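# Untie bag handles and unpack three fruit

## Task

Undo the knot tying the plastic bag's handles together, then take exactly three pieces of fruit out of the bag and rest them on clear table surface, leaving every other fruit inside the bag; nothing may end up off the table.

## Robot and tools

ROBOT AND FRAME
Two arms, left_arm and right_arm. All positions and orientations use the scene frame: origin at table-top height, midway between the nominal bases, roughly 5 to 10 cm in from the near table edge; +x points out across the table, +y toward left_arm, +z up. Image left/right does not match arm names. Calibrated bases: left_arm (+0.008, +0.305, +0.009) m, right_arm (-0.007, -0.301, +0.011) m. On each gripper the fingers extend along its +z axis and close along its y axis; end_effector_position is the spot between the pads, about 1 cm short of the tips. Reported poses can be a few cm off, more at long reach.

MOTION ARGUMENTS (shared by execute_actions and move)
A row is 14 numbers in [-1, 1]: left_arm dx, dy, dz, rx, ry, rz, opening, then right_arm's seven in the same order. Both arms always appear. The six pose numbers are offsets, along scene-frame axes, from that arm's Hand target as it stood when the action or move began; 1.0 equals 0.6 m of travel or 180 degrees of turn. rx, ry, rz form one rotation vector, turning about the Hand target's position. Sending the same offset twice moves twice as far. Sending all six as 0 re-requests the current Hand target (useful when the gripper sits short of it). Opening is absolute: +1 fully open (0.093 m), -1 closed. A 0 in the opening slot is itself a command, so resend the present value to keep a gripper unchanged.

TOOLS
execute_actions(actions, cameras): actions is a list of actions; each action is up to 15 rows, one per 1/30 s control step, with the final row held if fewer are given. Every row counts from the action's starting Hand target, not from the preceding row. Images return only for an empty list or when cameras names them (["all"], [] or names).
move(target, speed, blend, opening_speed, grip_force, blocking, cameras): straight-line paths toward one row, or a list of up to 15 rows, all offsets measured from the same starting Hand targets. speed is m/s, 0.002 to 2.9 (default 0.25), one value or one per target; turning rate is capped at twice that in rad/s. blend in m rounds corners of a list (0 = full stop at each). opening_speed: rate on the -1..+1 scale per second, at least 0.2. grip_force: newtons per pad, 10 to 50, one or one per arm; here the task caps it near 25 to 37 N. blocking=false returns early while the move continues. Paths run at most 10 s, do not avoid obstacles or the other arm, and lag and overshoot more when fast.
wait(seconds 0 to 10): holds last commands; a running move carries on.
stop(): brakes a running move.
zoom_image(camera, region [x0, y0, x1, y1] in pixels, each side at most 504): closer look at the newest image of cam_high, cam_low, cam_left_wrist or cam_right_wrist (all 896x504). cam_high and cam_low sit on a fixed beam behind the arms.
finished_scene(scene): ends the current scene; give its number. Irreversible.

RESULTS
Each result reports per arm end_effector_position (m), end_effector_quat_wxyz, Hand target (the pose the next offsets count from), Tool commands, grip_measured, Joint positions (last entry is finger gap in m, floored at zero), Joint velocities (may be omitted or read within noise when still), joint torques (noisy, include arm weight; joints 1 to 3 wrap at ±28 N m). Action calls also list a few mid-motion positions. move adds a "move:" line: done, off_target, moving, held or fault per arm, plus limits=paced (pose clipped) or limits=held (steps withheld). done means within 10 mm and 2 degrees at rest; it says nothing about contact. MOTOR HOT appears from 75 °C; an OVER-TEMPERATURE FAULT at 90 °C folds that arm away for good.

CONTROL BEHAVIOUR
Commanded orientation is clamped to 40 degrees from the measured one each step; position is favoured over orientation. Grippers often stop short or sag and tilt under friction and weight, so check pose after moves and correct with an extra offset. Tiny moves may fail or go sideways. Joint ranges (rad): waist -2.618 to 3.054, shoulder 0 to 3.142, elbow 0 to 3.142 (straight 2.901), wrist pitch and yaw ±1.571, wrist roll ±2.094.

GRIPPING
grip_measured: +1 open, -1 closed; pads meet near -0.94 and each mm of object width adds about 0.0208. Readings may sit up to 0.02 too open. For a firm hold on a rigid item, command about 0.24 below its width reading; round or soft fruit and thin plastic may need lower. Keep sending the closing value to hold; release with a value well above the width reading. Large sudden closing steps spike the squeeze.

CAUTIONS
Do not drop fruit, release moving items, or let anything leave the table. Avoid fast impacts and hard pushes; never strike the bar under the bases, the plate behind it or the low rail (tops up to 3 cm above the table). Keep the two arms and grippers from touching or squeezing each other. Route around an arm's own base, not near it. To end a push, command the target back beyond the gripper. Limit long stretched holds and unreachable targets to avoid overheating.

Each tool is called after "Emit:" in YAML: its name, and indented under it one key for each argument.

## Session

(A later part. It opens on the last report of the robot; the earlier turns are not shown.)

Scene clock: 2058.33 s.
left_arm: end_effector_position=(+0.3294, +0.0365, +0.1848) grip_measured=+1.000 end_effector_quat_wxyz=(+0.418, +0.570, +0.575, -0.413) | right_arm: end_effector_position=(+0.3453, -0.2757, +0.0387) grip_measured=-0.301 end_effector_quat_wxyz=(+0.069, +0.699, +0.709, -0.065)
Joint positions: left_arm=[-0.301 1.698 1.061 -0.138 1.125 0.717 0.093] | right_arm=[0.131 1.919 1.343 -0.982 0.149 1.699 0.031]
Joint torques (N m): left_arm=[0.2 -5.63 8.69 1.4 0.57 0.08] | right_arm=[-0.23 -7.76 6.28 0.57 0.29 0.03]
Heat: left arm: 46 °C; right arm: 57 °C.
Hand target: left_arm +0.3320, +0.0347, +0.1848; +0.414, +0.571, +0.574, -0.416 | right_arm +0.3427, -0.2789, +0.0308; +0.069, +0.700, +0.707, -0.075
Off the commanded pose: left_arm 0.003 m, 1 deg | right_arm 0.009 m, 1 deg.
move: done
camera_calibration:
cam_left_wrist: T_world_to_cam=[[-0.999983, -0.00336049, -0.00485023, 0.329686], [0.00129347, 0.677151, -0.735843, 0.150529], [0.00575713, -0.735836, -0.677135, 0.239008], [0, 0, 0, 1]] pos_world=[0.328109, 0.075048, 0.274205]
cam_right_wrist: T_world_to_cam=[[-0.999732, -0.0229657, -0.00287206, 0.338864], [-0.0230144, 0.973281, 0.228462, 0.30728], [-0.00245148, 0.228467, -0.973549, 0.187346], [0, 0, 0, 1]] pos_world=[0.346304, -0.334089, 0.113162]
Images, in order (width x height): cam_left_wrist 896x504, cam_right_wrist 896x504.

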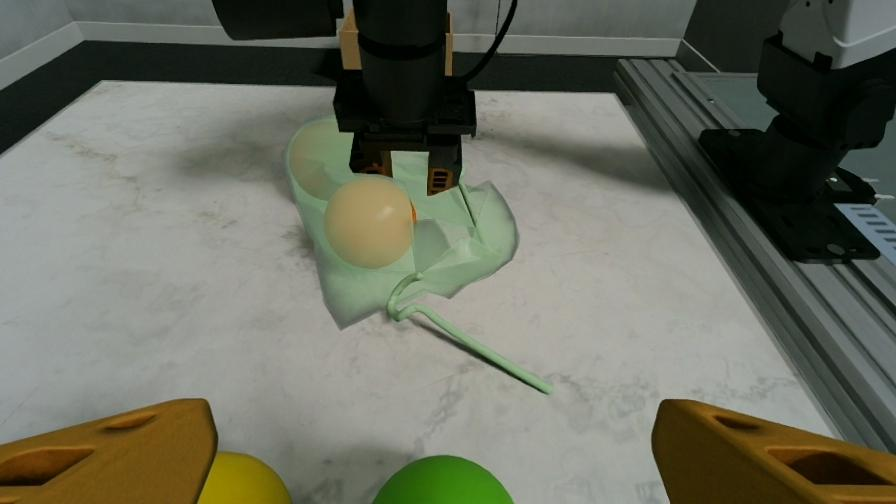

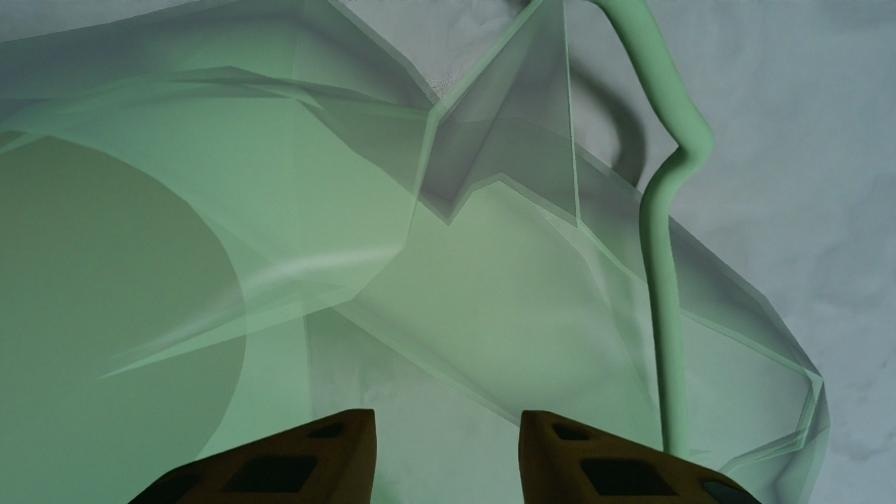

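Emit:
move:
  target:
    - [0,0,0,0,0,0,1,0.0,0,0.06,0,0,0,-0.2]
    - [0,0,0,0,0,0,1,0.045,0,0.06,0,0,0,-0.2]
  speed: 0.1
  cameras: ["cam_right_wrist","cam_left_wrist"]

Emit:
zoom_image:
  camera: "cam_left_wrist"
  region: [270, 80, 540, 320]

Scene clock: 2073.27 s.
left_arm: end_effector_position=(+0.3294, +0.0365, +0.1848) grip_measured=+1.000 end_effector_quat_wxyz=(+0.418, +0.570, +0.575, -0.413) | right_arm: end_effector_position=(+0.3676, -0.2727, +0.0652) grip_measured=-0.201 end_effector_quat_wxyz=(+0.068, +0.699, +0.709, -0.066)
Joint positions: left_arm=[-0.301 1.698 1.061 -0.138 1.125 0.717 0.093] | right_arm=[0.128 1.972 1.529 -1.117 0.149 1.696 0.036]
Joint torques (N m): left_arm=[0.14 -5.72 8.69 1.4 0.57 0.08] | right_arm=[-1.11 -8.14 10.91 0.17 0.34 -0.1]
Heat: left arm: 45 °C; right arm: 56 °C.
Hand target: left_arm +0.3320, +0.0347, +0.1848; +0.414, +0.571, +0.574, -0.416 | right_arm +0.3697, -0.2789, +0.0668; +0.069, +0.700, +0.707, -0.075
Off the commanded pose: left_arm 0.003 m, 1 deg | right_arm 0.007 m, 1 deg.
move: done
camera_calibration:
cam_left_wrist: T_world_to_cam=[[-0.999983, -0.00336049, -0.00485023, 0.329686], [0.00129347, 0.677151, -0.735843, 0.150529], [0.00575713, -0.735836, -0.677135, 0.239008], [0, 0, 0, 1]] pos_world=[0.328109, 0.075048, 0.274205]
cam_right_wrist: T_world_to_cam=[[-0.999746, -0.0225083, -0.00132104, 0.361345], [-0.0222154, 0.973341, 0.228283, 0.298451], [-0.00385244, 0.228255, -0.973594, 0.213042], [0, 0, 0, 1]] pos_world=[0.368704, -0.330989, 0.139762]
Images, in order (width x height): cam_left_wrist 896x504, cam_right_wrist 896x504.

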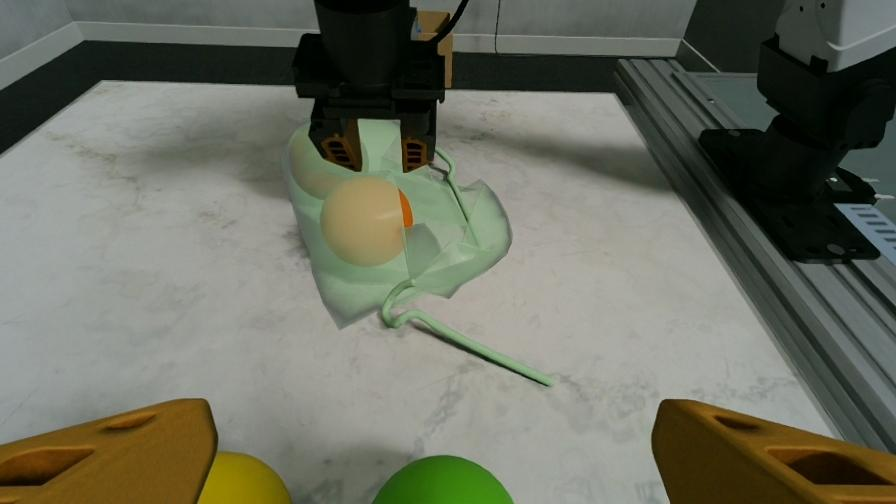

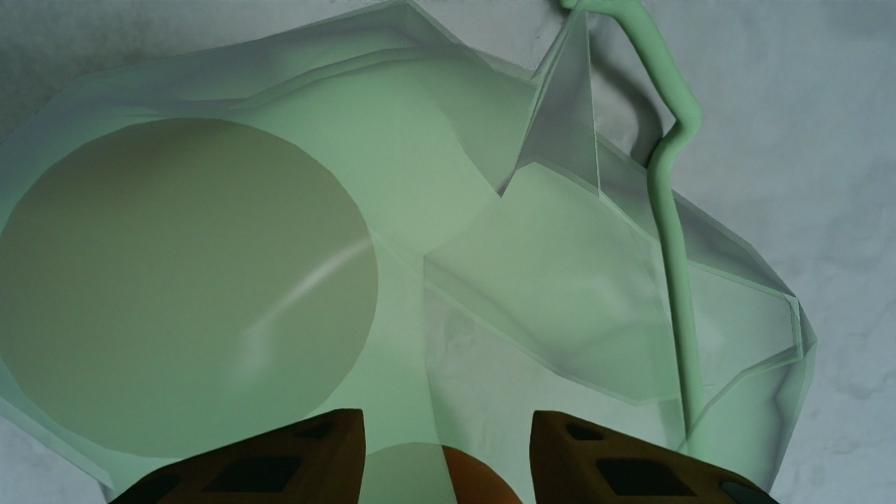

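Scaled by 1.867 from the camera's 896x504 image, which has a finer 1280x720 frame.

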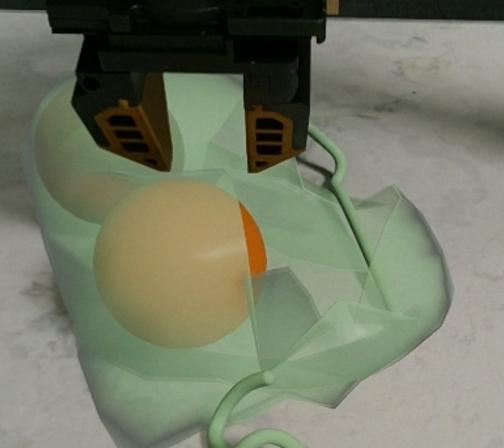

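Emit:
move:
  target:
    - [0,0,0,0,0,0,1,0.003,-0.004,-0.068,0,0,0,-0.2]
    - [0,0,0,0,0,0,1,0.003,-0.004,-0.068,0,0,0,-1]
  speed: 0.08
  opening_speed: 0.6
  cameras: ["cam_right_wrist","cam_left_wrist"]

Emit:
zoom_image:
  camera: "cam_left_wrist"
  region: [270, 80, 540, 320]

Scene clock: 2088.80 s.
left_arm: end_effector_position=(+0.3294, +0.0365, +0.1848) grip_measured=+1.000 end_effector_quat_wxyz=(+0.418, +0.570, +0.575, -0.413) | right_arm: end_effector_position=(+0.3742, -0.2729, +0.0350) grip_measured=-0.987 end_effector_quat_wxyz=(+0.071, +0.699, +0.709, -0.063)
Joint positions: left_arm=[-0.301 1.698 1.061 -0.138 1.125 0.717 0.093] | right_arm=[0.128 2.023 1.479 -1.009 0.149 1.693 0]
Joint torques (N m): left_arm=[0.2 -5.64 8.7 1.42 0.57 0.07] | right_arm=[-1.26 -8.5 6.42 0.58 0.3 -0.05]
Heat: left arm: 45 °C; right arm: 57 °C.
Hand target: left_arm +0.3320, +0.0347, +0.1848; +0.414, +0.571, +0.574, -0.416 | right_arm +0.3715, -0.2813, +0.0260; +0.069, +0.700, +0.707, -0.075
Off the commanded pose: left_arm 0.003 m, 1 deg | right_arm 0.013 m, 1 deg.
move: off_target (right_arm); target 2's new opening was sent with right_arm's hand 0.013 m and 1 deg from that target
camera_calibration:
cam_left_wrist: T_world_to_cam=[[-0.999983, -0.00336049, -0.00485023, 0.329686], [0.00129347, 0.677151, -0.735843, 0.150529], [0.00575713, -0.735836, -0.677135, 0.239008], [0, 0, 0, 1]] pos_world=[0.328109, 0.075048, 0.274205]
cam_right_wrist: T_world_to_cam=[[-0.999644, -0.0254527, -0.00799816, 0.367312], [-0.0266082, 0.973058, 0.22902, 0.307347], [0.00195348, 0.229152, -0.973389, 0.181852], [0, 0, 0, 1]] pos_world=[0.375004, -0.331389, 0.109562]
Images, in order (width x height): cam_left_wrist 896x504, cam_right_wrist 896x504.

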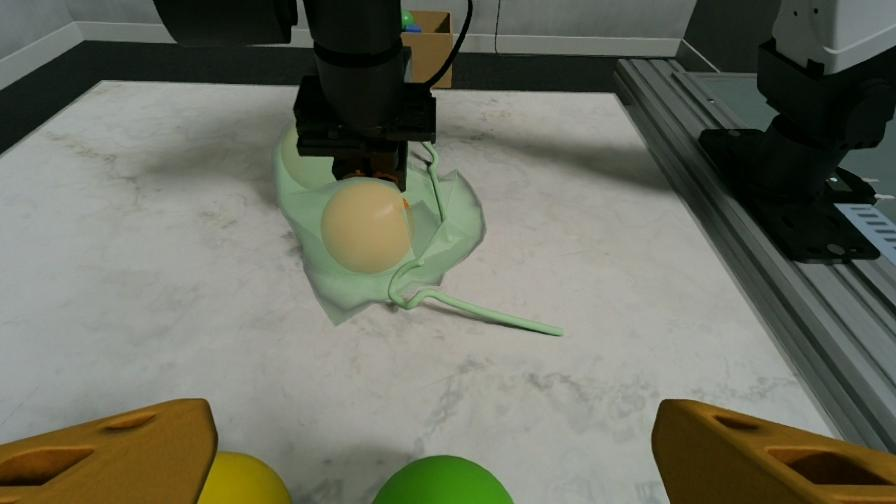

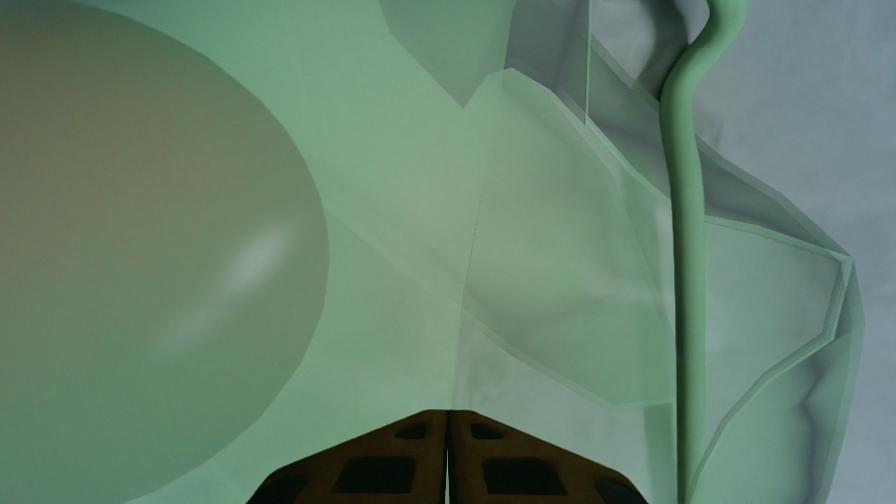

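Scaled by 1.867 from the camera's 896x504 image, which has a finer 1280x720 frame.

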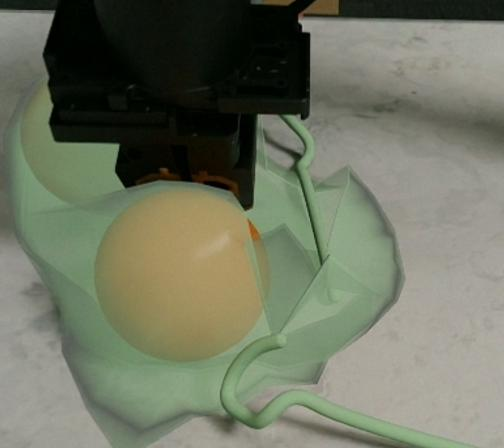

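Emit:
move:
  target:
    - [0,0,0,0,0,0,1,0.0,0.0,0.09,0,0,0,-1]
  speed: 0.08
  cameras: ["cam_right_wrist","cam_left_wrist"]

Emit:
zoom_image:
  camera: "cam_left_wrist"
  region: [270, 80, 540, 320]

Scene clock: 2108.07 s.
left_arm: end_effector_position=(+0.3294, +0.0365, +0.1848) grip_measured=+1.000 end_effector_quat_wxyz=(+0.418, +0.570, +0.575, -0.413) | right_arm: end_effector_position=(+0.3661, -0.2760, +0.0583) grip_measured=-0.987 end_effector_quat_wxyz=(+0.051, +0.698, +0.709, -0.088)
Joint positions: left_arm=[-0.301 1.698 1.061 -0.138 1.125 0.717 0.093] | right_arm=[0.121 2.023 1.572 -1.164 0.149 1.688 0]
Joint torques (N m): left_arm=[0.1 -5.72 8.64 1.41 0.57 0.08] | right_arm=[-1.06 -13.85 10.67 0.02 0.28 -0.09]
Heat: left arm: 45 °C; right arm: 55 °C.
Hand target: left_arm +0.3320, +0.0347, +0.1848; +0.414, +0.571, +0.574, -0.416 | right_arm +0.3715, -0.2814, +0.0800; +0.069, +0.700, +0.707, -0.075
Off the commanded pose: left_arm 0.003 m, 1 deg | right_arm 0.023 m, 3 deg.
move: off_target (right_arm)
camera_calibration:
cam_left_wrist: T_world_to_cam=[[-0.999983, -0.00336049, -0.00485023, 0.329686], [0.00129347, 0.677151, -0.735843, 0.150529], [0.00575713, -0.735836, -0.677135, 0.239008], [0, 0, 0, 1]] pos_world=[0.328109, 0.075048, 0.274205]
cam_right_wrist: T_world_to_cam=[[-0.998325, -0.0200271, 0.0542808, 0.356642], [-0.00749319, 0.975034, 0.221929, 0.298711], [-0.0573702, 0.22115, -0.973551, 0.224657], [0, 0, 0, 1]] pos_world=[0.371171, -0.333794, 0.133064]
Images, in order (width x height): cam_left_wrist 896x504, cam_right_wrist 896x504.

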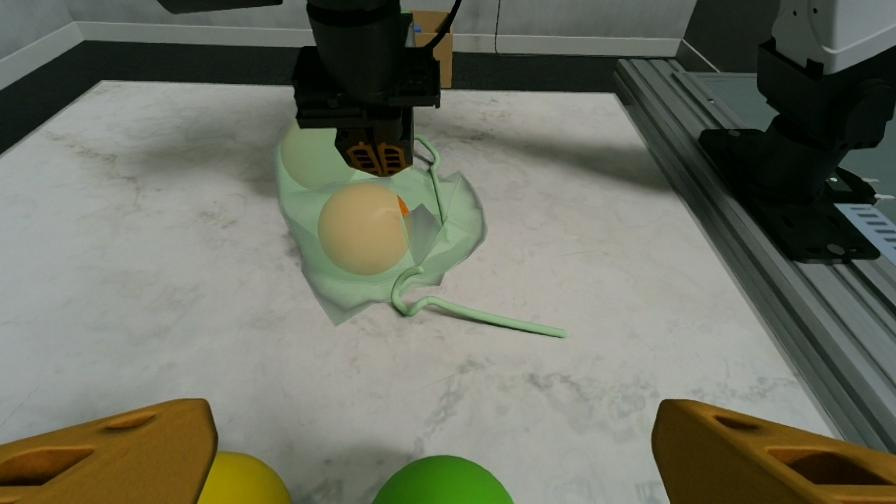

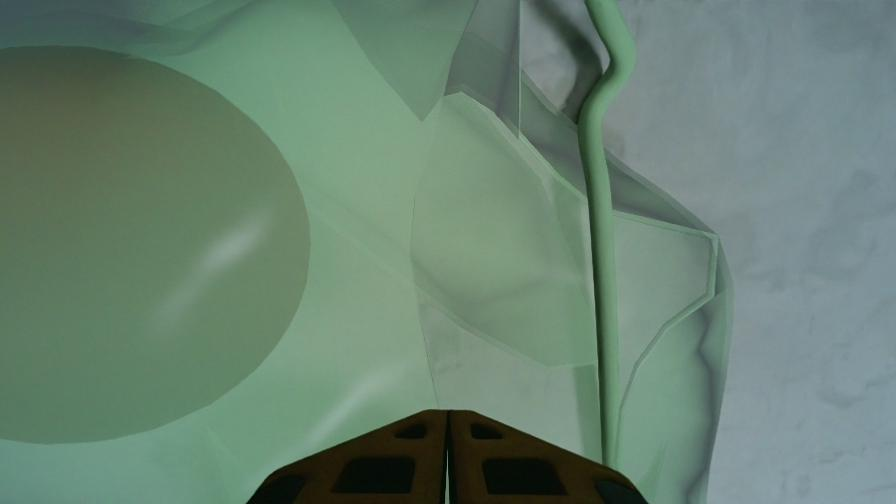

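Scaled by 1.867 from the camera's 896x504 image, which has a finer 1280x720 frame.

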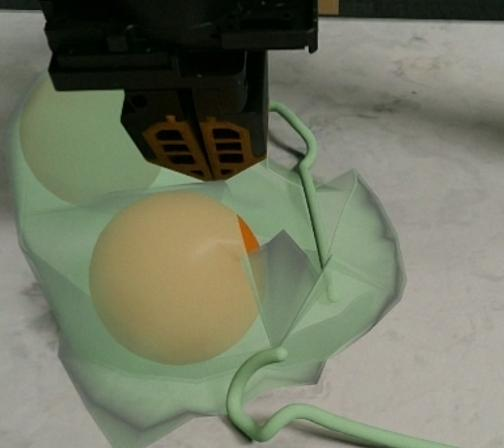

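Emit:
move:
  target:
    - [0,0,0,0,0,0,1,0.0,0.0,0.07,0,0,0,-1]
  speed: 0.08
  cameras: ["cam_right_wrist","cam_left_wrist"]

Emit:
zoom_image:
  camera: "cam_left_wrist"
  region: [270, 80, 540, 320]

Scene clock: 2115.63 s.
left_arm: end_effector_position=(+0.3294, +0.0365, +0.1848) grip_measured=+1.000 end_effector_quat_wxyz=(+0.418, +0.570, +0.575, -0.413) | right_arm: end_effector_position=(+0.3688, -0.2758, +0.1007) grip_measured=-0.987 end_effector_quat_wxyz=(+0.052, +0.698, +0.709, -0.087)
Joint positions: left_arm=[-0.301 1.698 1.061 -0.138 1.125 0.717 0.093] | right_arm=[0.116 2.004 1.716 -1.324 0.149 1.684 0]
Joint torques (N m): left_arm=[0.18 -5.6 8.69 1.42 0.58 0.08] | right_arm=[-1.11 -13.53 10.91 0.02 0.31 -0.07]
Heat: left arm: 45 °C; right arm: 56 °C.
Hand target: left_arm +0.3320, +0.0347, +0.1848; +0.414, +0.571, +0.574, -0.416 | right_arm +0.3715, -0.2814, +0.1219; +0.069, +0.700, +0.707, -0.075
Off the commanded pose: left_arm 0.003 m, 1 deg | right_arm 0.022 m, 2 deg.
move: off_target (right_arm)
camera_calibration:
cam_left_wrist: T_world_to_cam=[[-0.999983, -0.00336049, -0.00485023, 0.329686], [0.00129347, 0.677151, -0.735843, 0.150529], [0.00575713, -0.735836, -0.677135, 0.239008], [0, 0, 0, 1]] pos_world=[0.328109, 0.075048, 0.274205]
cam_right_wrist: T_world_to_cam=[[-0.998416, -0.0196873, 0.0527144, 0.357262], [-0.00748772, 0.97495, 0.222298, 0.289127], [-0.0557704, 0.221551, -0.973553, 0.265594], [0, 0, 0, 1]] pos_world=[0.373673, -0.333693, 0.175464]
Images, in order (width x height): cam_left_wrist 896x504, cam_right_wrist 896x504.

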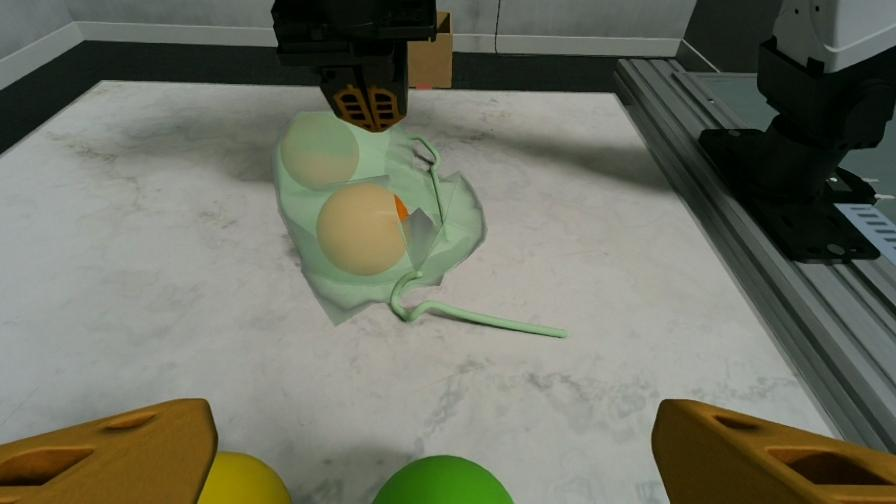

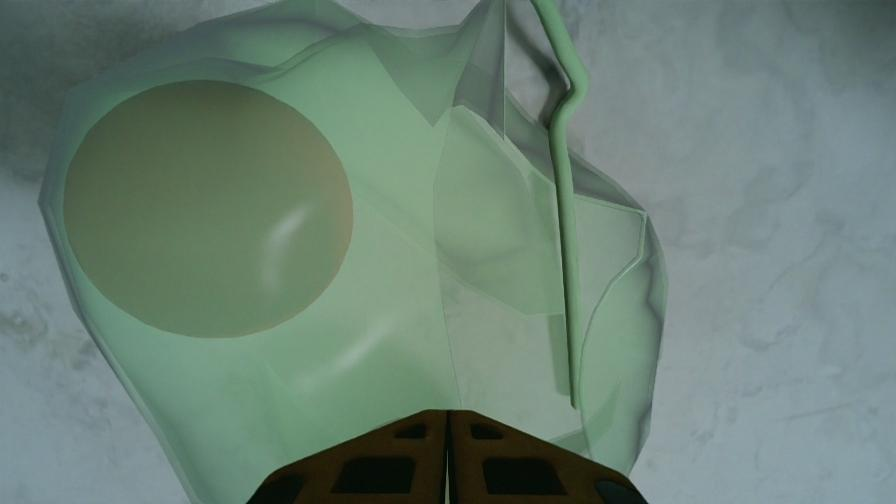

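Scaled by 1.867 from the camera's 896x504 image, which has a finer 1280x720 frame.

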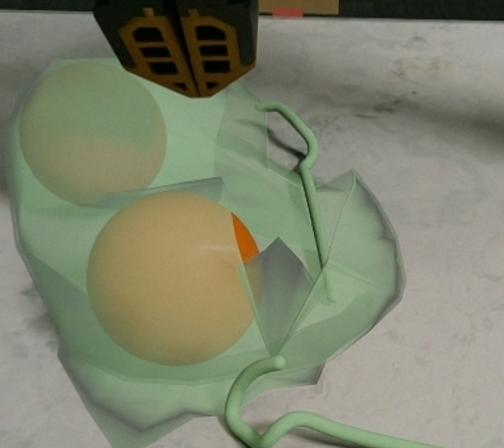

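Emit:
move:
  target:
    - [0,0,0,0,0,0,1,0.0,0.0,0.15,0,0,0,-1]
    - [0,0,0,0,0,0,1,-0.119,-0.164,0.2135,-0.0602,-0.0504,0.4427,0.7]
  speed: 0.2
  blend: [0.03,0]
  cameras: ["cam_right_wrist","cam_left_wrist"]

Emit:
zoom_image:
  camera: "cam_right_wrist"
  region: [150, 60, 600, 400]

Emit:
zoom_image:
  camera: "cam_left_wrist"
  region: [270, 80, 540, 320]

Scene clock: 2184.33 s.
left_arm: end_effector_position=(+0.3294, +0.0365, +0.1848) grip_measured=+1.000 end_effector_quat_wxyz=(+0.418, +0.570, +0.575, -0.413) | right_arm: end_effector_position=(+0.3018, -0.3785, +0.2468) grip_measured=+0.699 end_effector_quat_wxyz=(+0.200, +0.081, +0.976, -0.023)
Joint positions: left_arm=[-0.301 1.698 1.061 -0.138 1.125 0.717 0.093] | right_arm=[-0.343 1.42 1.532 -1.268 -0.099 -0.139 0.079]
Joint torques (N m): left_arm=[0.2 -5.67 8.72 1.4 0.56 0.09] | right_arm=[-0.94 -7.39 6.99 1.72 -0.12 -0.08]
Heat: left arm: 46 °C; right arm: 56 °C.
Hand target: left_arm +0.3320, +0.0347, +0.1848; +0.414, +0.571, +0.574, -0.416 | right_arm +0.3001, -0.3799, +0.2500; +0.213, +0.081, +0.973, -0.024
Off the commanded pose: left_arm 0.003 m, 1 deg | right_arm 0.004 m, 1 deg.
move: done
camera_calibration:
cam_left_wrist: T_world_to_cam=[[-0.999983, -0.00336049, -0.00485023, 0.329686], [0.00129347, 0.677151, -0.735843, 0.150529], [0.00575713, -0.735836, -0.677135, 0.239008], [0, 0, 0, 1]] pos_world=[0.328109, 0.075048, 0.274205]
cam_right_wrist: T_world_to_cam=[[-0.158688, -0.987185, 0.01688, -0.33003], [-0.987175, 0.158941, 0.0149184, 0.394176], [-0.0174101, -0.0142961, -0.999746, 0.332493], [0, 0, 0, 1]] pos_world=[0.342538, -0.383698, 0.332099]
Images, in order (width x height): cam_left_wrist 896x504, cam_right_wrist 896x504.

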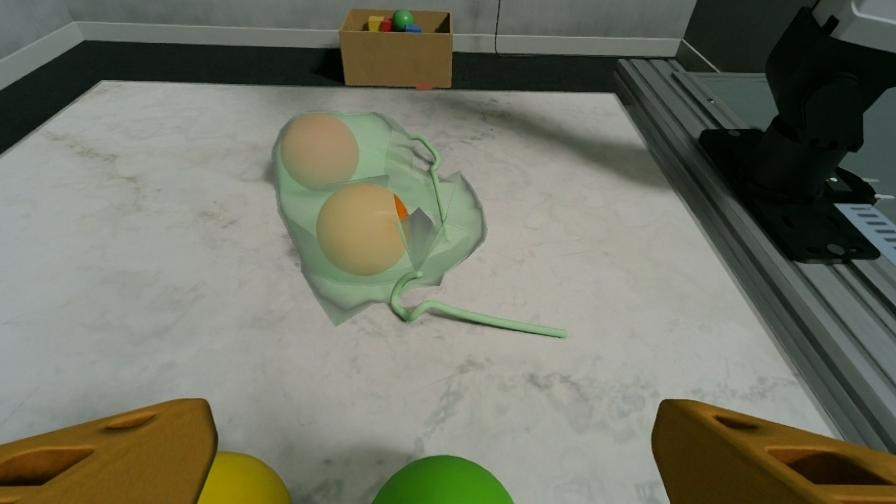

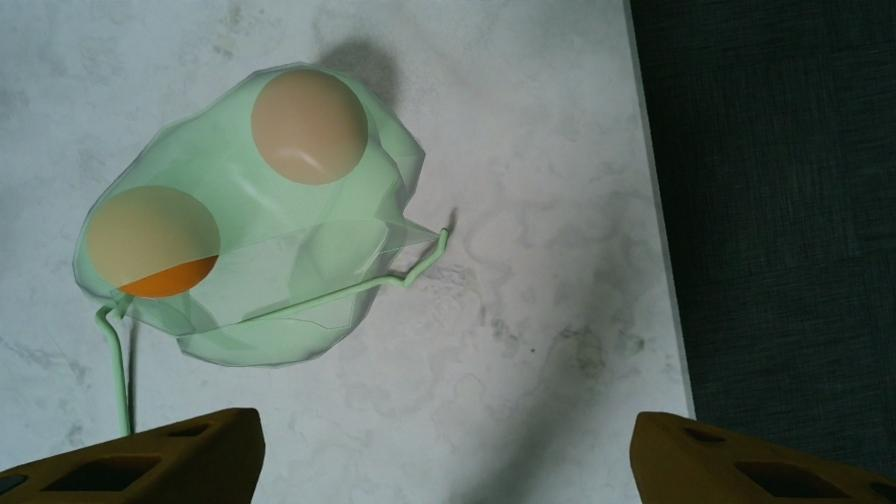

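Scaled by 1.120 from the camera's 896x504 image, which has a finer 1280x720 frame.

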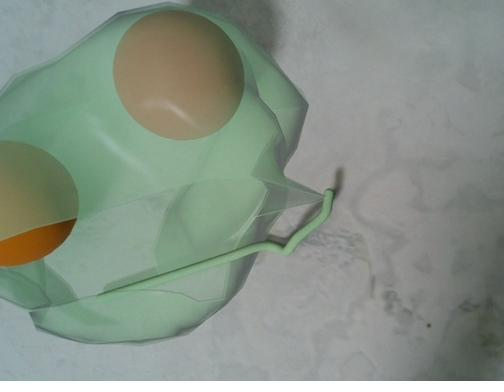

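Scaled by 1.867 from the camera's 896x504 image, which has a finer 1280x720 frame.

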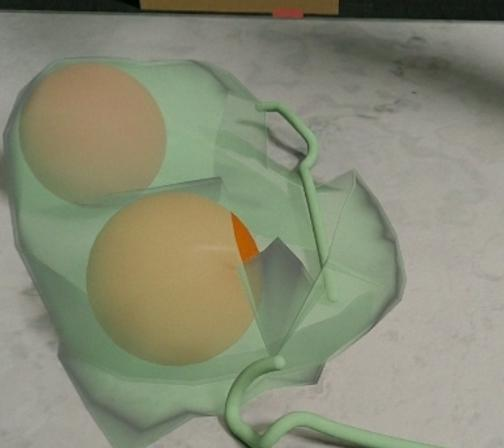

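Emit:
move:
  target:
    - [-0.03,-0.1,0.0,0.08,0.04,0.13,-0.32,0,0,0,0,0,0,0.7]
    - [-0.0767,-0.248,-0.16,0.1662,0.0775,0.2703,-0.32,0,0,0,0,0,0,0.7]
  speed: [0.2,0.15]
  blend: [0.03,0]
  cameras: ["cam_left_wrist","cam_right_wrist"]

Scene clock: 2256.03 s.
left_arm: end_effector_position=(+0.2841, -0.1140, +0.0930) grip_measured=-0.318 end_effector_quat_wxyz=(+0.326, +0.324, +0.879, -0.127) | right_arm: end_effector_position=(+0.3018, -0.3784, +0.2468) grip_measured=+0.699 end_effector_quat_wxyz=(+0.200, +0.081, +0.976, -0.023)
Joint positions: left_arm=[-1.035 1.934 1.325 -0.274 -0.206 -0.279 0.03] | right_arm=[-0.343 1.42 1.532 -1.268 -0.099 -0.139 0.079]
Joint torques (N m): left_arm=[0.25 -7.39 8.9 1.62 -0.27 -0.15] | right_arm=[-1.05 -7.39 6.91 1.71 -0.15 -0.11]
Heat: left arm: 47 °C; right arm: 52 °C.
Hand target: left_arm +0.2861, -0.1141, +0.0889; +0.320, +0.320, +0.884, -0.117 | right_arm +0.3002, -0.3798, +0.2500; +0.213, +0.080, +0.973, -0.024
Off the commanded pose: left_arm 0.005 m, 1 deg | right_arm 0.004 m, 1 deg.
move: done
camera_calibration:
cam_left_wrist: T_world_to_cam=[[-0.658142, -0.7528, 0.011909, 0.0992848], [-0.724619, 0.629052, -0.281462, 0.343534], [0.204393, -0.193871, -0.959499, 0.0980997], [0, 0, 0, 1]] pos_world=[0.294224, -0.122341, 0.189636]
cam_right_wrist: T_world_to_cam=[[-0.1585, -0.98722, 0.0165648, -0.330003], [-0.987207, 0.158748, 0.0148705, 0.394128], [-0.0173101, -0.0139959, -0.999752, 0.332576], [0, 0, 0, 1]] pos_world=[0.342538, -0.383698, 0.332099]
Images, in order (width x height): cam_left_wrist 896x504, cam_right_wrist 896x504.

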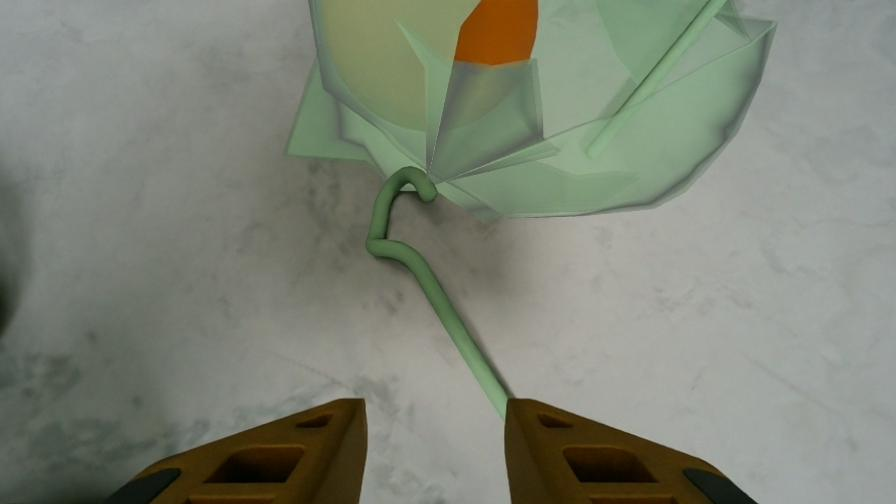

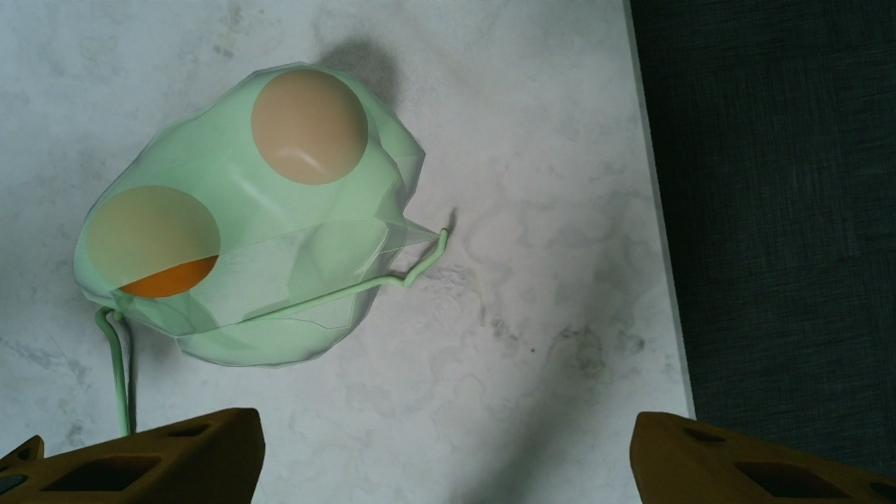

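Emit:
move:
  target: [0.045,-0.033,-0.1,0,0,0,-0.32,0,0,0,0,0,0,0.7]
  speed: 0.12
  cameras: ["cam_left_wrist"]

Scene clock: 2267.87 s.
left_arm: end_effector_position=(+0.3086, -0.1307, +0.0324) grip_measured=-0.318 end_effector_quat_wxyz=(+0.321, +0.317, +0.885, -0.117) | right_arm: end_effector_position=(+0.3018, -0.3784, +0.2468) grip_measured=+0.699 end_effector_quat_wxyz=(+0.200, +0.081, +0.976, -0.023)
Joint positions: left_arm=[-1.012 2.135 1.377 -0.144 -0.206 -0.276 0.03] | right_arm=[-0.343 1.42 1.532 -1.268 -0.099 -0.139 0.079]
Joint torques (N m): left_arm=[0.83 -8.42 8.32 1.89 -0.06 0.07] | right_arm=[-1.13 -7.38 6.89 1.7 -0.15 -0.09]
Heat: left arm: 46 °C; right arm: 52 °C.
Hand target: left_arm +0.3131, -0.1340, +0.0290; +0.320, +0.320, +0.884, -0.117 | right_arm +0.3002, -0.3798, +0.2500; +0.213, +0.080, +0.973, -0.024
Off the commanded pose: left_arm 0.007 m, 0 deg | right_arm 0.004 m, 1 deg.
move: done
camera_calibration:
cam_left_wrist: T_world_to_cam=[[-0.642035, -0.766667, 0.00368211, 0.0969471], [-0.740014, 0.618445, -0.264394, 0.357526], [0.200425, -0.172475, -0.964408, 0.0358581], [0, 0, 0, 1]] pos_world=[0.319631, -0.140599, 0.128753]
Images, in order (width x height): cam_left_wrist 896x504.

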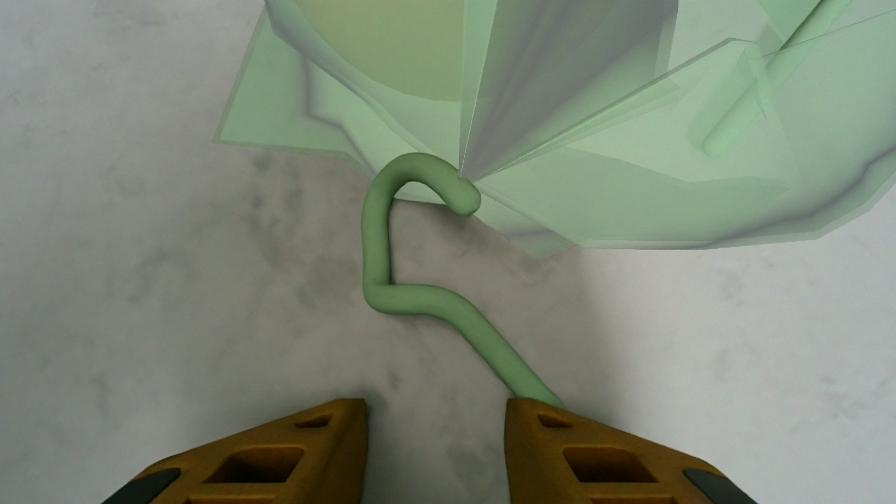

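Emit:
move:
  target:
    - [0.0233,-0.033,-0.02,0,0,0,-0.2,0,0,0,0,0,0,0.7]
    - [0.0233,-0.033,-0.036,0,0,0,-0.2,0,0,0,0,0,0,0.7]
  speed: 0.06
  cameras: ["cam_left_wrist"]

Scene clock: 2277.73 s.
left_arm: end_effector_position=(+0.3258, -0.1582, +0.0306) grip_measured=-0.202 end_effector_quat_wxyz=(+0.336, +0.314, +0.878, -0.131) | right_arm: end_effector_position=(+0.3018, -0.3784, +0.2468) grip_measured=+0.699 end_effector_quat_wxyz=(+0.200, +0.081, +0.976, -0.023)
Joint positions: left_arm=[-1.009 2.231 1.501 -0.126 -0.202 -0.273 0.036] | right_arm=[-0.343 1.42 1.532 -1.268 -0.099 -0.139 0.079]
Joint torques (N m): left_arm=[0.87 -7.36 6.97 1.88 -0.08 0.07] | right_arm=[-1.07 -7.25 6.83 1.69 -0.17 -0.09]
Heat: left arm: 45 °C; right arm: 52 °C.
Hand target: left_arm +0.3270, -0.1537, +0.0073; +0.320, +0.320, +0.884, -0.117 | right_arm +0.3002, -0.3798, +0.2500; +0.213, +0.080, +0.973, -0.024
Off the commanded pose: left_arm 0.024 m, 3 deg | right_arm 0.004 m, 1 deg.
move: off_target (left_arm)
camera_calibration:
cam_left_wrist: T_world_to_cam=[[-0.644729, -0.764178, 0.0188556, 0.0878218], [-0.73175, 0.609861, -0.304321, 0.383867], [0.221056, -0.210002, -0.952383, 0.0128621], [0, 0, 0, 1]] pos_world=[0.334673, -0.164293, 0.127413]
Images, in order (width x height): cam_left_wrist 896x504.

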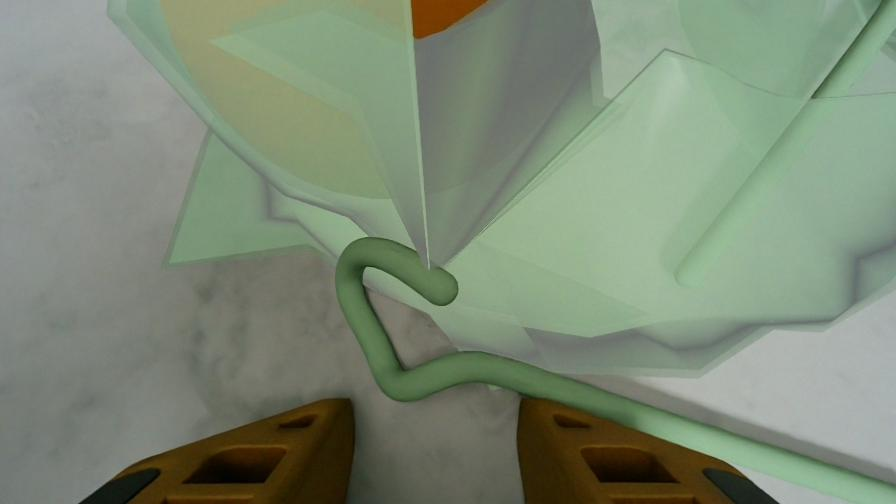

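Emit:
move:
  target:
    - [0.0,0.0,0.06,0,0,0,-0.1,0,0,0,0,0,0,0.7]
    - [0.049,-0.028,0.06,0,0,0,-0.1,0,0,0,0,0,0,0.7]
  speed: 0.06
  cameras: ["cam_left_wrist"]

Scene clock: 2299.80 s.
left_arm: end_effector_position=(+0.3553, -0.1710, +0.0520) grip_measured=-0.102 end_effector_quat_wxyz=(+0.332, +0.313, +0.881, -0.123) | right_arm: end_effector_position=(+0.3018, -0.3784, +0.2468) grip_measured=+0.699 end_effector_quat_wxyz=(+0.200, +0.081, +0.976, -0.023)
Joint positions: left_arm=[-0.973 2.3 1.722 -0.289 -0.186 -0.246 0.04] | right_arm=[-0.343 1.42 1.532 -1.268 -0.099 -0.139 0.079]
Joint torques (N m): left_arm=[0.72 -9.47 9.01 1.66 0.02 0.09] | right_arm=[-1.14 -7.41 6.99 1.71 -0.13 -0.1]
Heat: left arm: 45 °C; right arm: 52 °C.
Hand target: left_arm +0.3565, -0.1705, +0.0433; +0.320, +0.320, +0.884, -0.117 | right_arm +0.3001, -0.3798, +0.2500; +0.213, +0.080, +0.974, -0.024
Off the commanded pose: left_arm 0.009 m, 2 deg | right_arm 0.004 m, 1 deg.
move: done
camera_calibration:
cam_left_wrist: T_world_to_cam=[[-0.63933, -0.768877, 0.00920135, 0.0943533], [-0.737303, 0.609592, -0.291173, 0.421114], [0.218267, -0.19294, -0.956626, 0.0280973], [0, 0, 0, 1]] pos_world=[0.364679, -0.178741, 0.148628]
Images, in order (width x height): cam_left_wrist 896x504.

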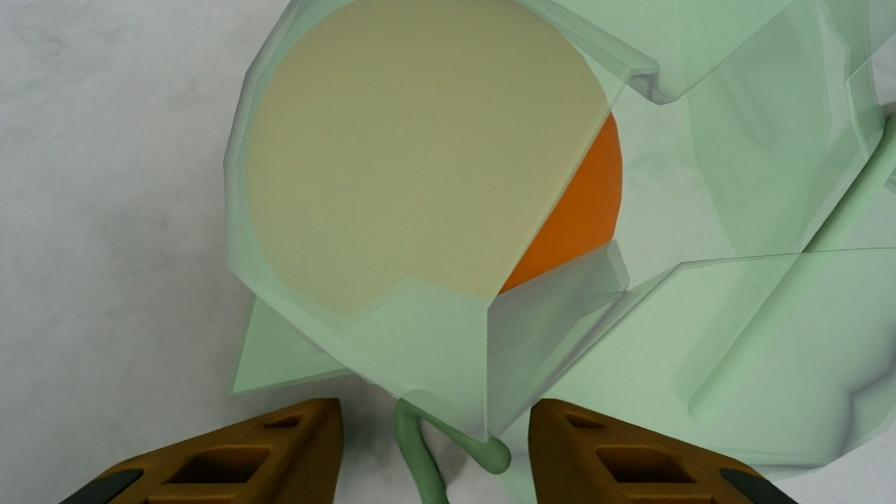

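Emit:
move:
  target:
    - [0.0,0.0,-0.03,0,0,0,-0.1,0,0,0,0,0,0,0.7]
    - [0.0,0.0,-0.03,0,0,0,-1,0,0,0,0,0,0,0.7]
  speed: 0.05
  opening_speed: 0.6
  cameras: ["cam_left_wrist"]

Scene clock: 2309.50 s.
left_arm: end_effector_position=(+0.3569, -0.1732, +0.0407) grip_measured=-0.904 end_effector_quat_wxyz=(+0.332, +0.313, +0.881, -0.123) | right_arm: end_effector_position=(+0.3018, -0.3784, +0.2468) grip_measured=+0.699 end_effector_quat_wxyz=(+0.200, +0.081, +0.976, -0.023)
Joint positions: left_arm=[-0.973 2.327 1.722 -0.263 -0.186 -0.246 0.002] | right_arm=[-0.343 1.42 1.532 -1.268 -0.099 -0.139 0.079]
Joint torques (N m): left_arm=[0.76 -9.58 6.61 1.91 -0.01 0.07] | right_arm=[-0.96 -7.43 6.86 1.7 -0.12 -0.09]
Heat: left arm: 44 °C; right arm: 51 °C.
Hand target: left_arm +0.3565, -0.1704, +0.0252; +0.320, +0.320, +0.884, -0.117 | right_arm +0.3001, -0.3798, +0.2500; +0.213, +0.080, +0.974, -0.024
Off the commanded pose: left_arm 0.016 m, 2 deg | right_arm 0.004 m, 1 deg.
move: off_target (left_arm); target 2's new opening was sent with left_arm's hand 0.016 m and 2 deg from that target
camera_calibration:
cam_left_wrist: T_world_to_cam=[[-0.639277, -0.768925, 0.00889836, 0.093801], [-0.737526, 0.609814, -0.290142, 0.420328], [0.217671, -0.192044, -0.956942, 0.016938], [0, 0, 0, 1]] pos_world=[0.366281, -0.180943, 0.137329]
Images, in order (width x height): cam_left_wrist 896x504.

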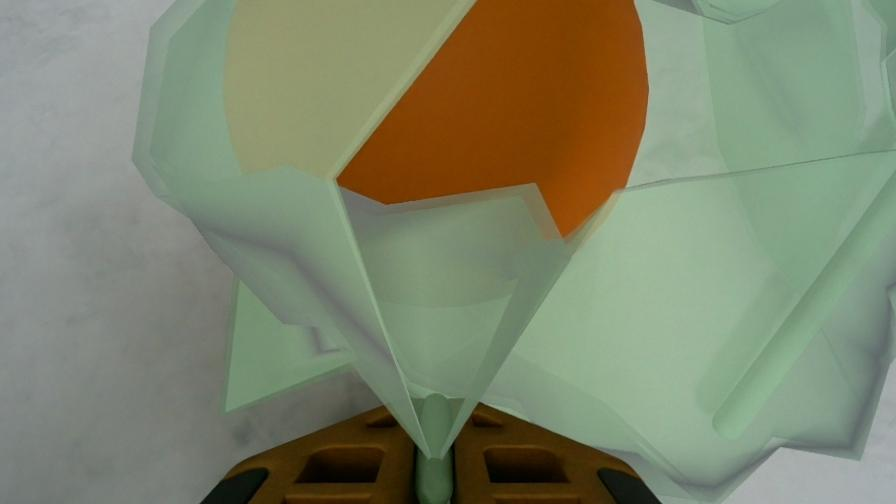

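Emit:
move:
  target:
    - [0.0,0.0,0.06,0,0,0,-1,0,0,0,0,0,0,0.7]
    - [0.053,0.063,0.12,0,0,0,-1,0,0,0,0,0,0,0.7]
  speed: 0.05
  blend: [0.01,0]
  cameras: ["cam_left_wrist","cam_right_wrist"]

Scene clock: 2322.97 s.
left_arm: end_effector_position=(+0.3857, -0.1306, +0.0723) grip_measured=-0.904 end_effector_quat_wxyz=(+0.308, +0.319, +0.890, -0.107) | right_arm: end_effector_position=(+0.3018, -0.3784, +0.2468) grip_measured=+0.699 end_effector_quat_wxyz=(+0.200, +0.081, +0.976, -0.023)
Joint positions: left_arm=[-0.871 2.25 1.753 -0.42 -0.122 -0.166 0.002] | right_arm=[-0.343 1.42 1.532 -1.268 -0.099 -0.139 0.079]
Joint torques (N m): left_arm=[0.7 -13.53 9.22 1.59 0.01 0.08] | right_arm=[-1.13 -7.38 6.87 1.7 -0.14 -0.1]
Heat: left arm: 46 °C; right arm: 51 °C.
Hand target: left_arm +0.3883, -0.1326, +0.0972; +0.320, +0.320, +0.884, -0.117 | right_arm +0.3001, -0.3798, +0.2500; +0.213, +0.080, +0.974, -0.024
Off the commanded pose: left_arm 0.025 m, 2 deg | right_arm 0.004 m, 1 deg.
move: off_target (left_arm)
camera_calibration:
cam_left_wrist: T_world_to_cam=[[-0.63891, -0.769262, -0.0054987, 0.145594], [-0.747154, 0.622218, -0.233679, 0.426039], [0.183182, -0.145191, -0.972298, 0.0696515], [0, 0, 0, 1]] pos_world=[0.398579, -0.142977, 0.168079]
cam_right_wrist: T_world_to_cam=[[-0.1585, -0.98722, 0.0165648, -0.330003], [-0.987207, 0.158748, 0.0148705, 0.394128], [-0.0173101, -0.0139959, -0.999752, 0.332576], [0, 0, 0, 1]] pos_world=[0.342538, -0.383698, 0.332099]
Images, in order (width x height): cam_left_wrist 896x504, cam_right_wrist 896x504.

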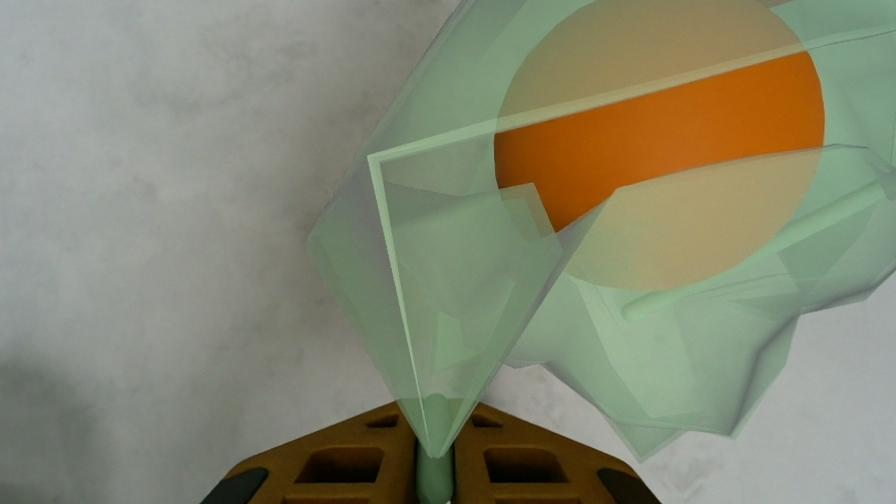

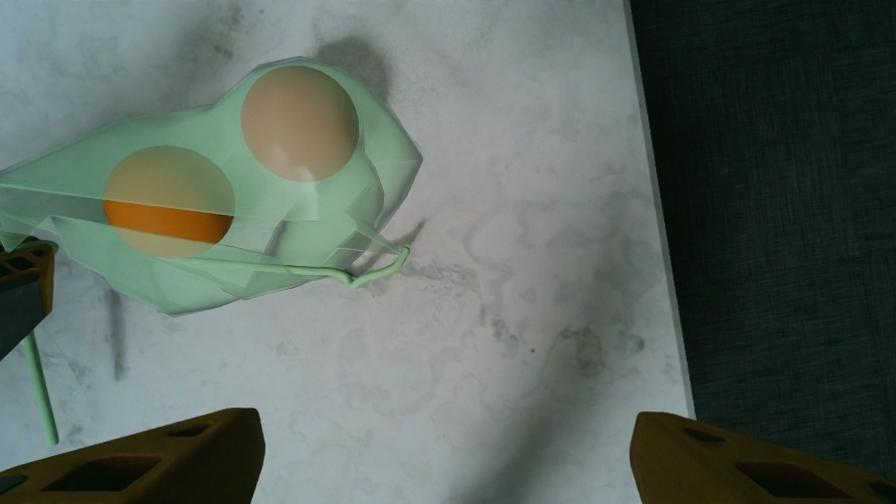

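Emit:
zoom_image:
  camera: "cam_right_wrist"
  region: [0, 100, 450, 340]

Scaled by 1.120 from the camera's 896x504 image, which has a finer 1280x720 frame.

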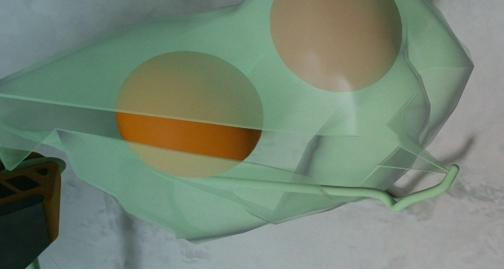

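Emit:
move:
  target:
    - [0.04,0.005,0.01,0,0,0,-1,0,0,0,0,0,0,0.7]
  speed: 0.05
  cameras: ["cam_left_wrist","cam_right_wrist"]

Emit:
zoom_image:
  camera: "cam_right_wrist"
  region: [0, 100, 450, 340]

Scene clock: 2384.07 s.
left_arm: end_effector_position=(+0.4111, -0.1303, +0.1088) grip_measured=-0.904 end_effector_quat_wxyz=(+0.330, +0.314, +0.882, -0.120) | right_arm: end_effector_position=(+0.3019, -0.3784, +0.2469) grip_measured=+0.699 end_effector_quat_wxyz=(+0.200, +0.081, +0.976, -0.023)
Joint positions: left_arm=[-0.829 2.25 1.866 -0.474 -0.094 -0.134 0.002] | right_arm=[-0.343 1.42 1.532 -1.268 -0.099 -0.139 0.079]
Joint torques (N m): left_arm=[0.61 -9.78 9.13 1.71 0.01 0.08] | right_arm=[-1.07 -7.38 6.89 1.72 -0.11 -0.02]
Heat: left arm: 62 °C; right arm: 51 °C.
Hand target: left_arm +0.4122, -0.1297, +0.1031; +0.320, +0.320, +0.884, -0.117 | right_arm +0.3002, -0.3798, +0.2500; +0.213, +0.080, +0.973, -0.024
Off the commanded pose: left_arm 0.006 m, 1 deg | right_arm 0.004 m, 1 deg.
move: done
camera_calibration:
cam_left_wrist: T_world_to_cam=[[-0.639739, -0.768571, 0.00569402, 0.161468], [-0.737625, 0.611864, -0.285538, 0.453746], [0.215972, -0.18687, -0.95835, 0.0801286], [0, 0, 0, 1]] pos_world=[0.420686, -0.138558, 0.205434]
cam_right_wrist: T_world_to_cam=[[-0.158504, -0.987219, 0.0166002, -0.329999], [-0.987213, 0.158747, 0.0144598, 0.394364], [-0.0169102, -0.014096, -0.999758, 0.332503], [0, 0, 0, 1]] pos_world=[0.342638, -0.383698, 0.332198]
Images, in order (width x height): cam_left_wrist 896x504, cam_right_wrist 896x504.

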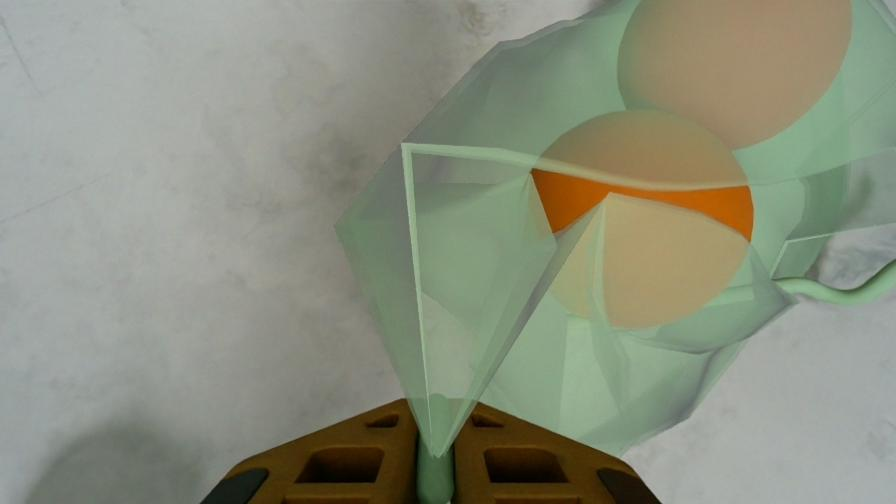

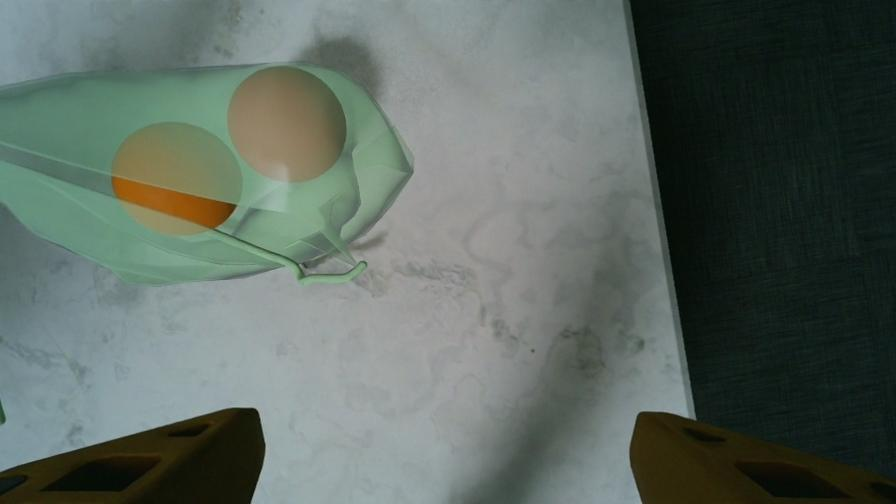

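Scaled by 1.120 from the camera's 896x504 image, which has a finer 1280x720 frame.

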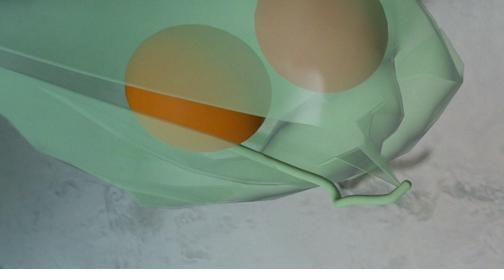

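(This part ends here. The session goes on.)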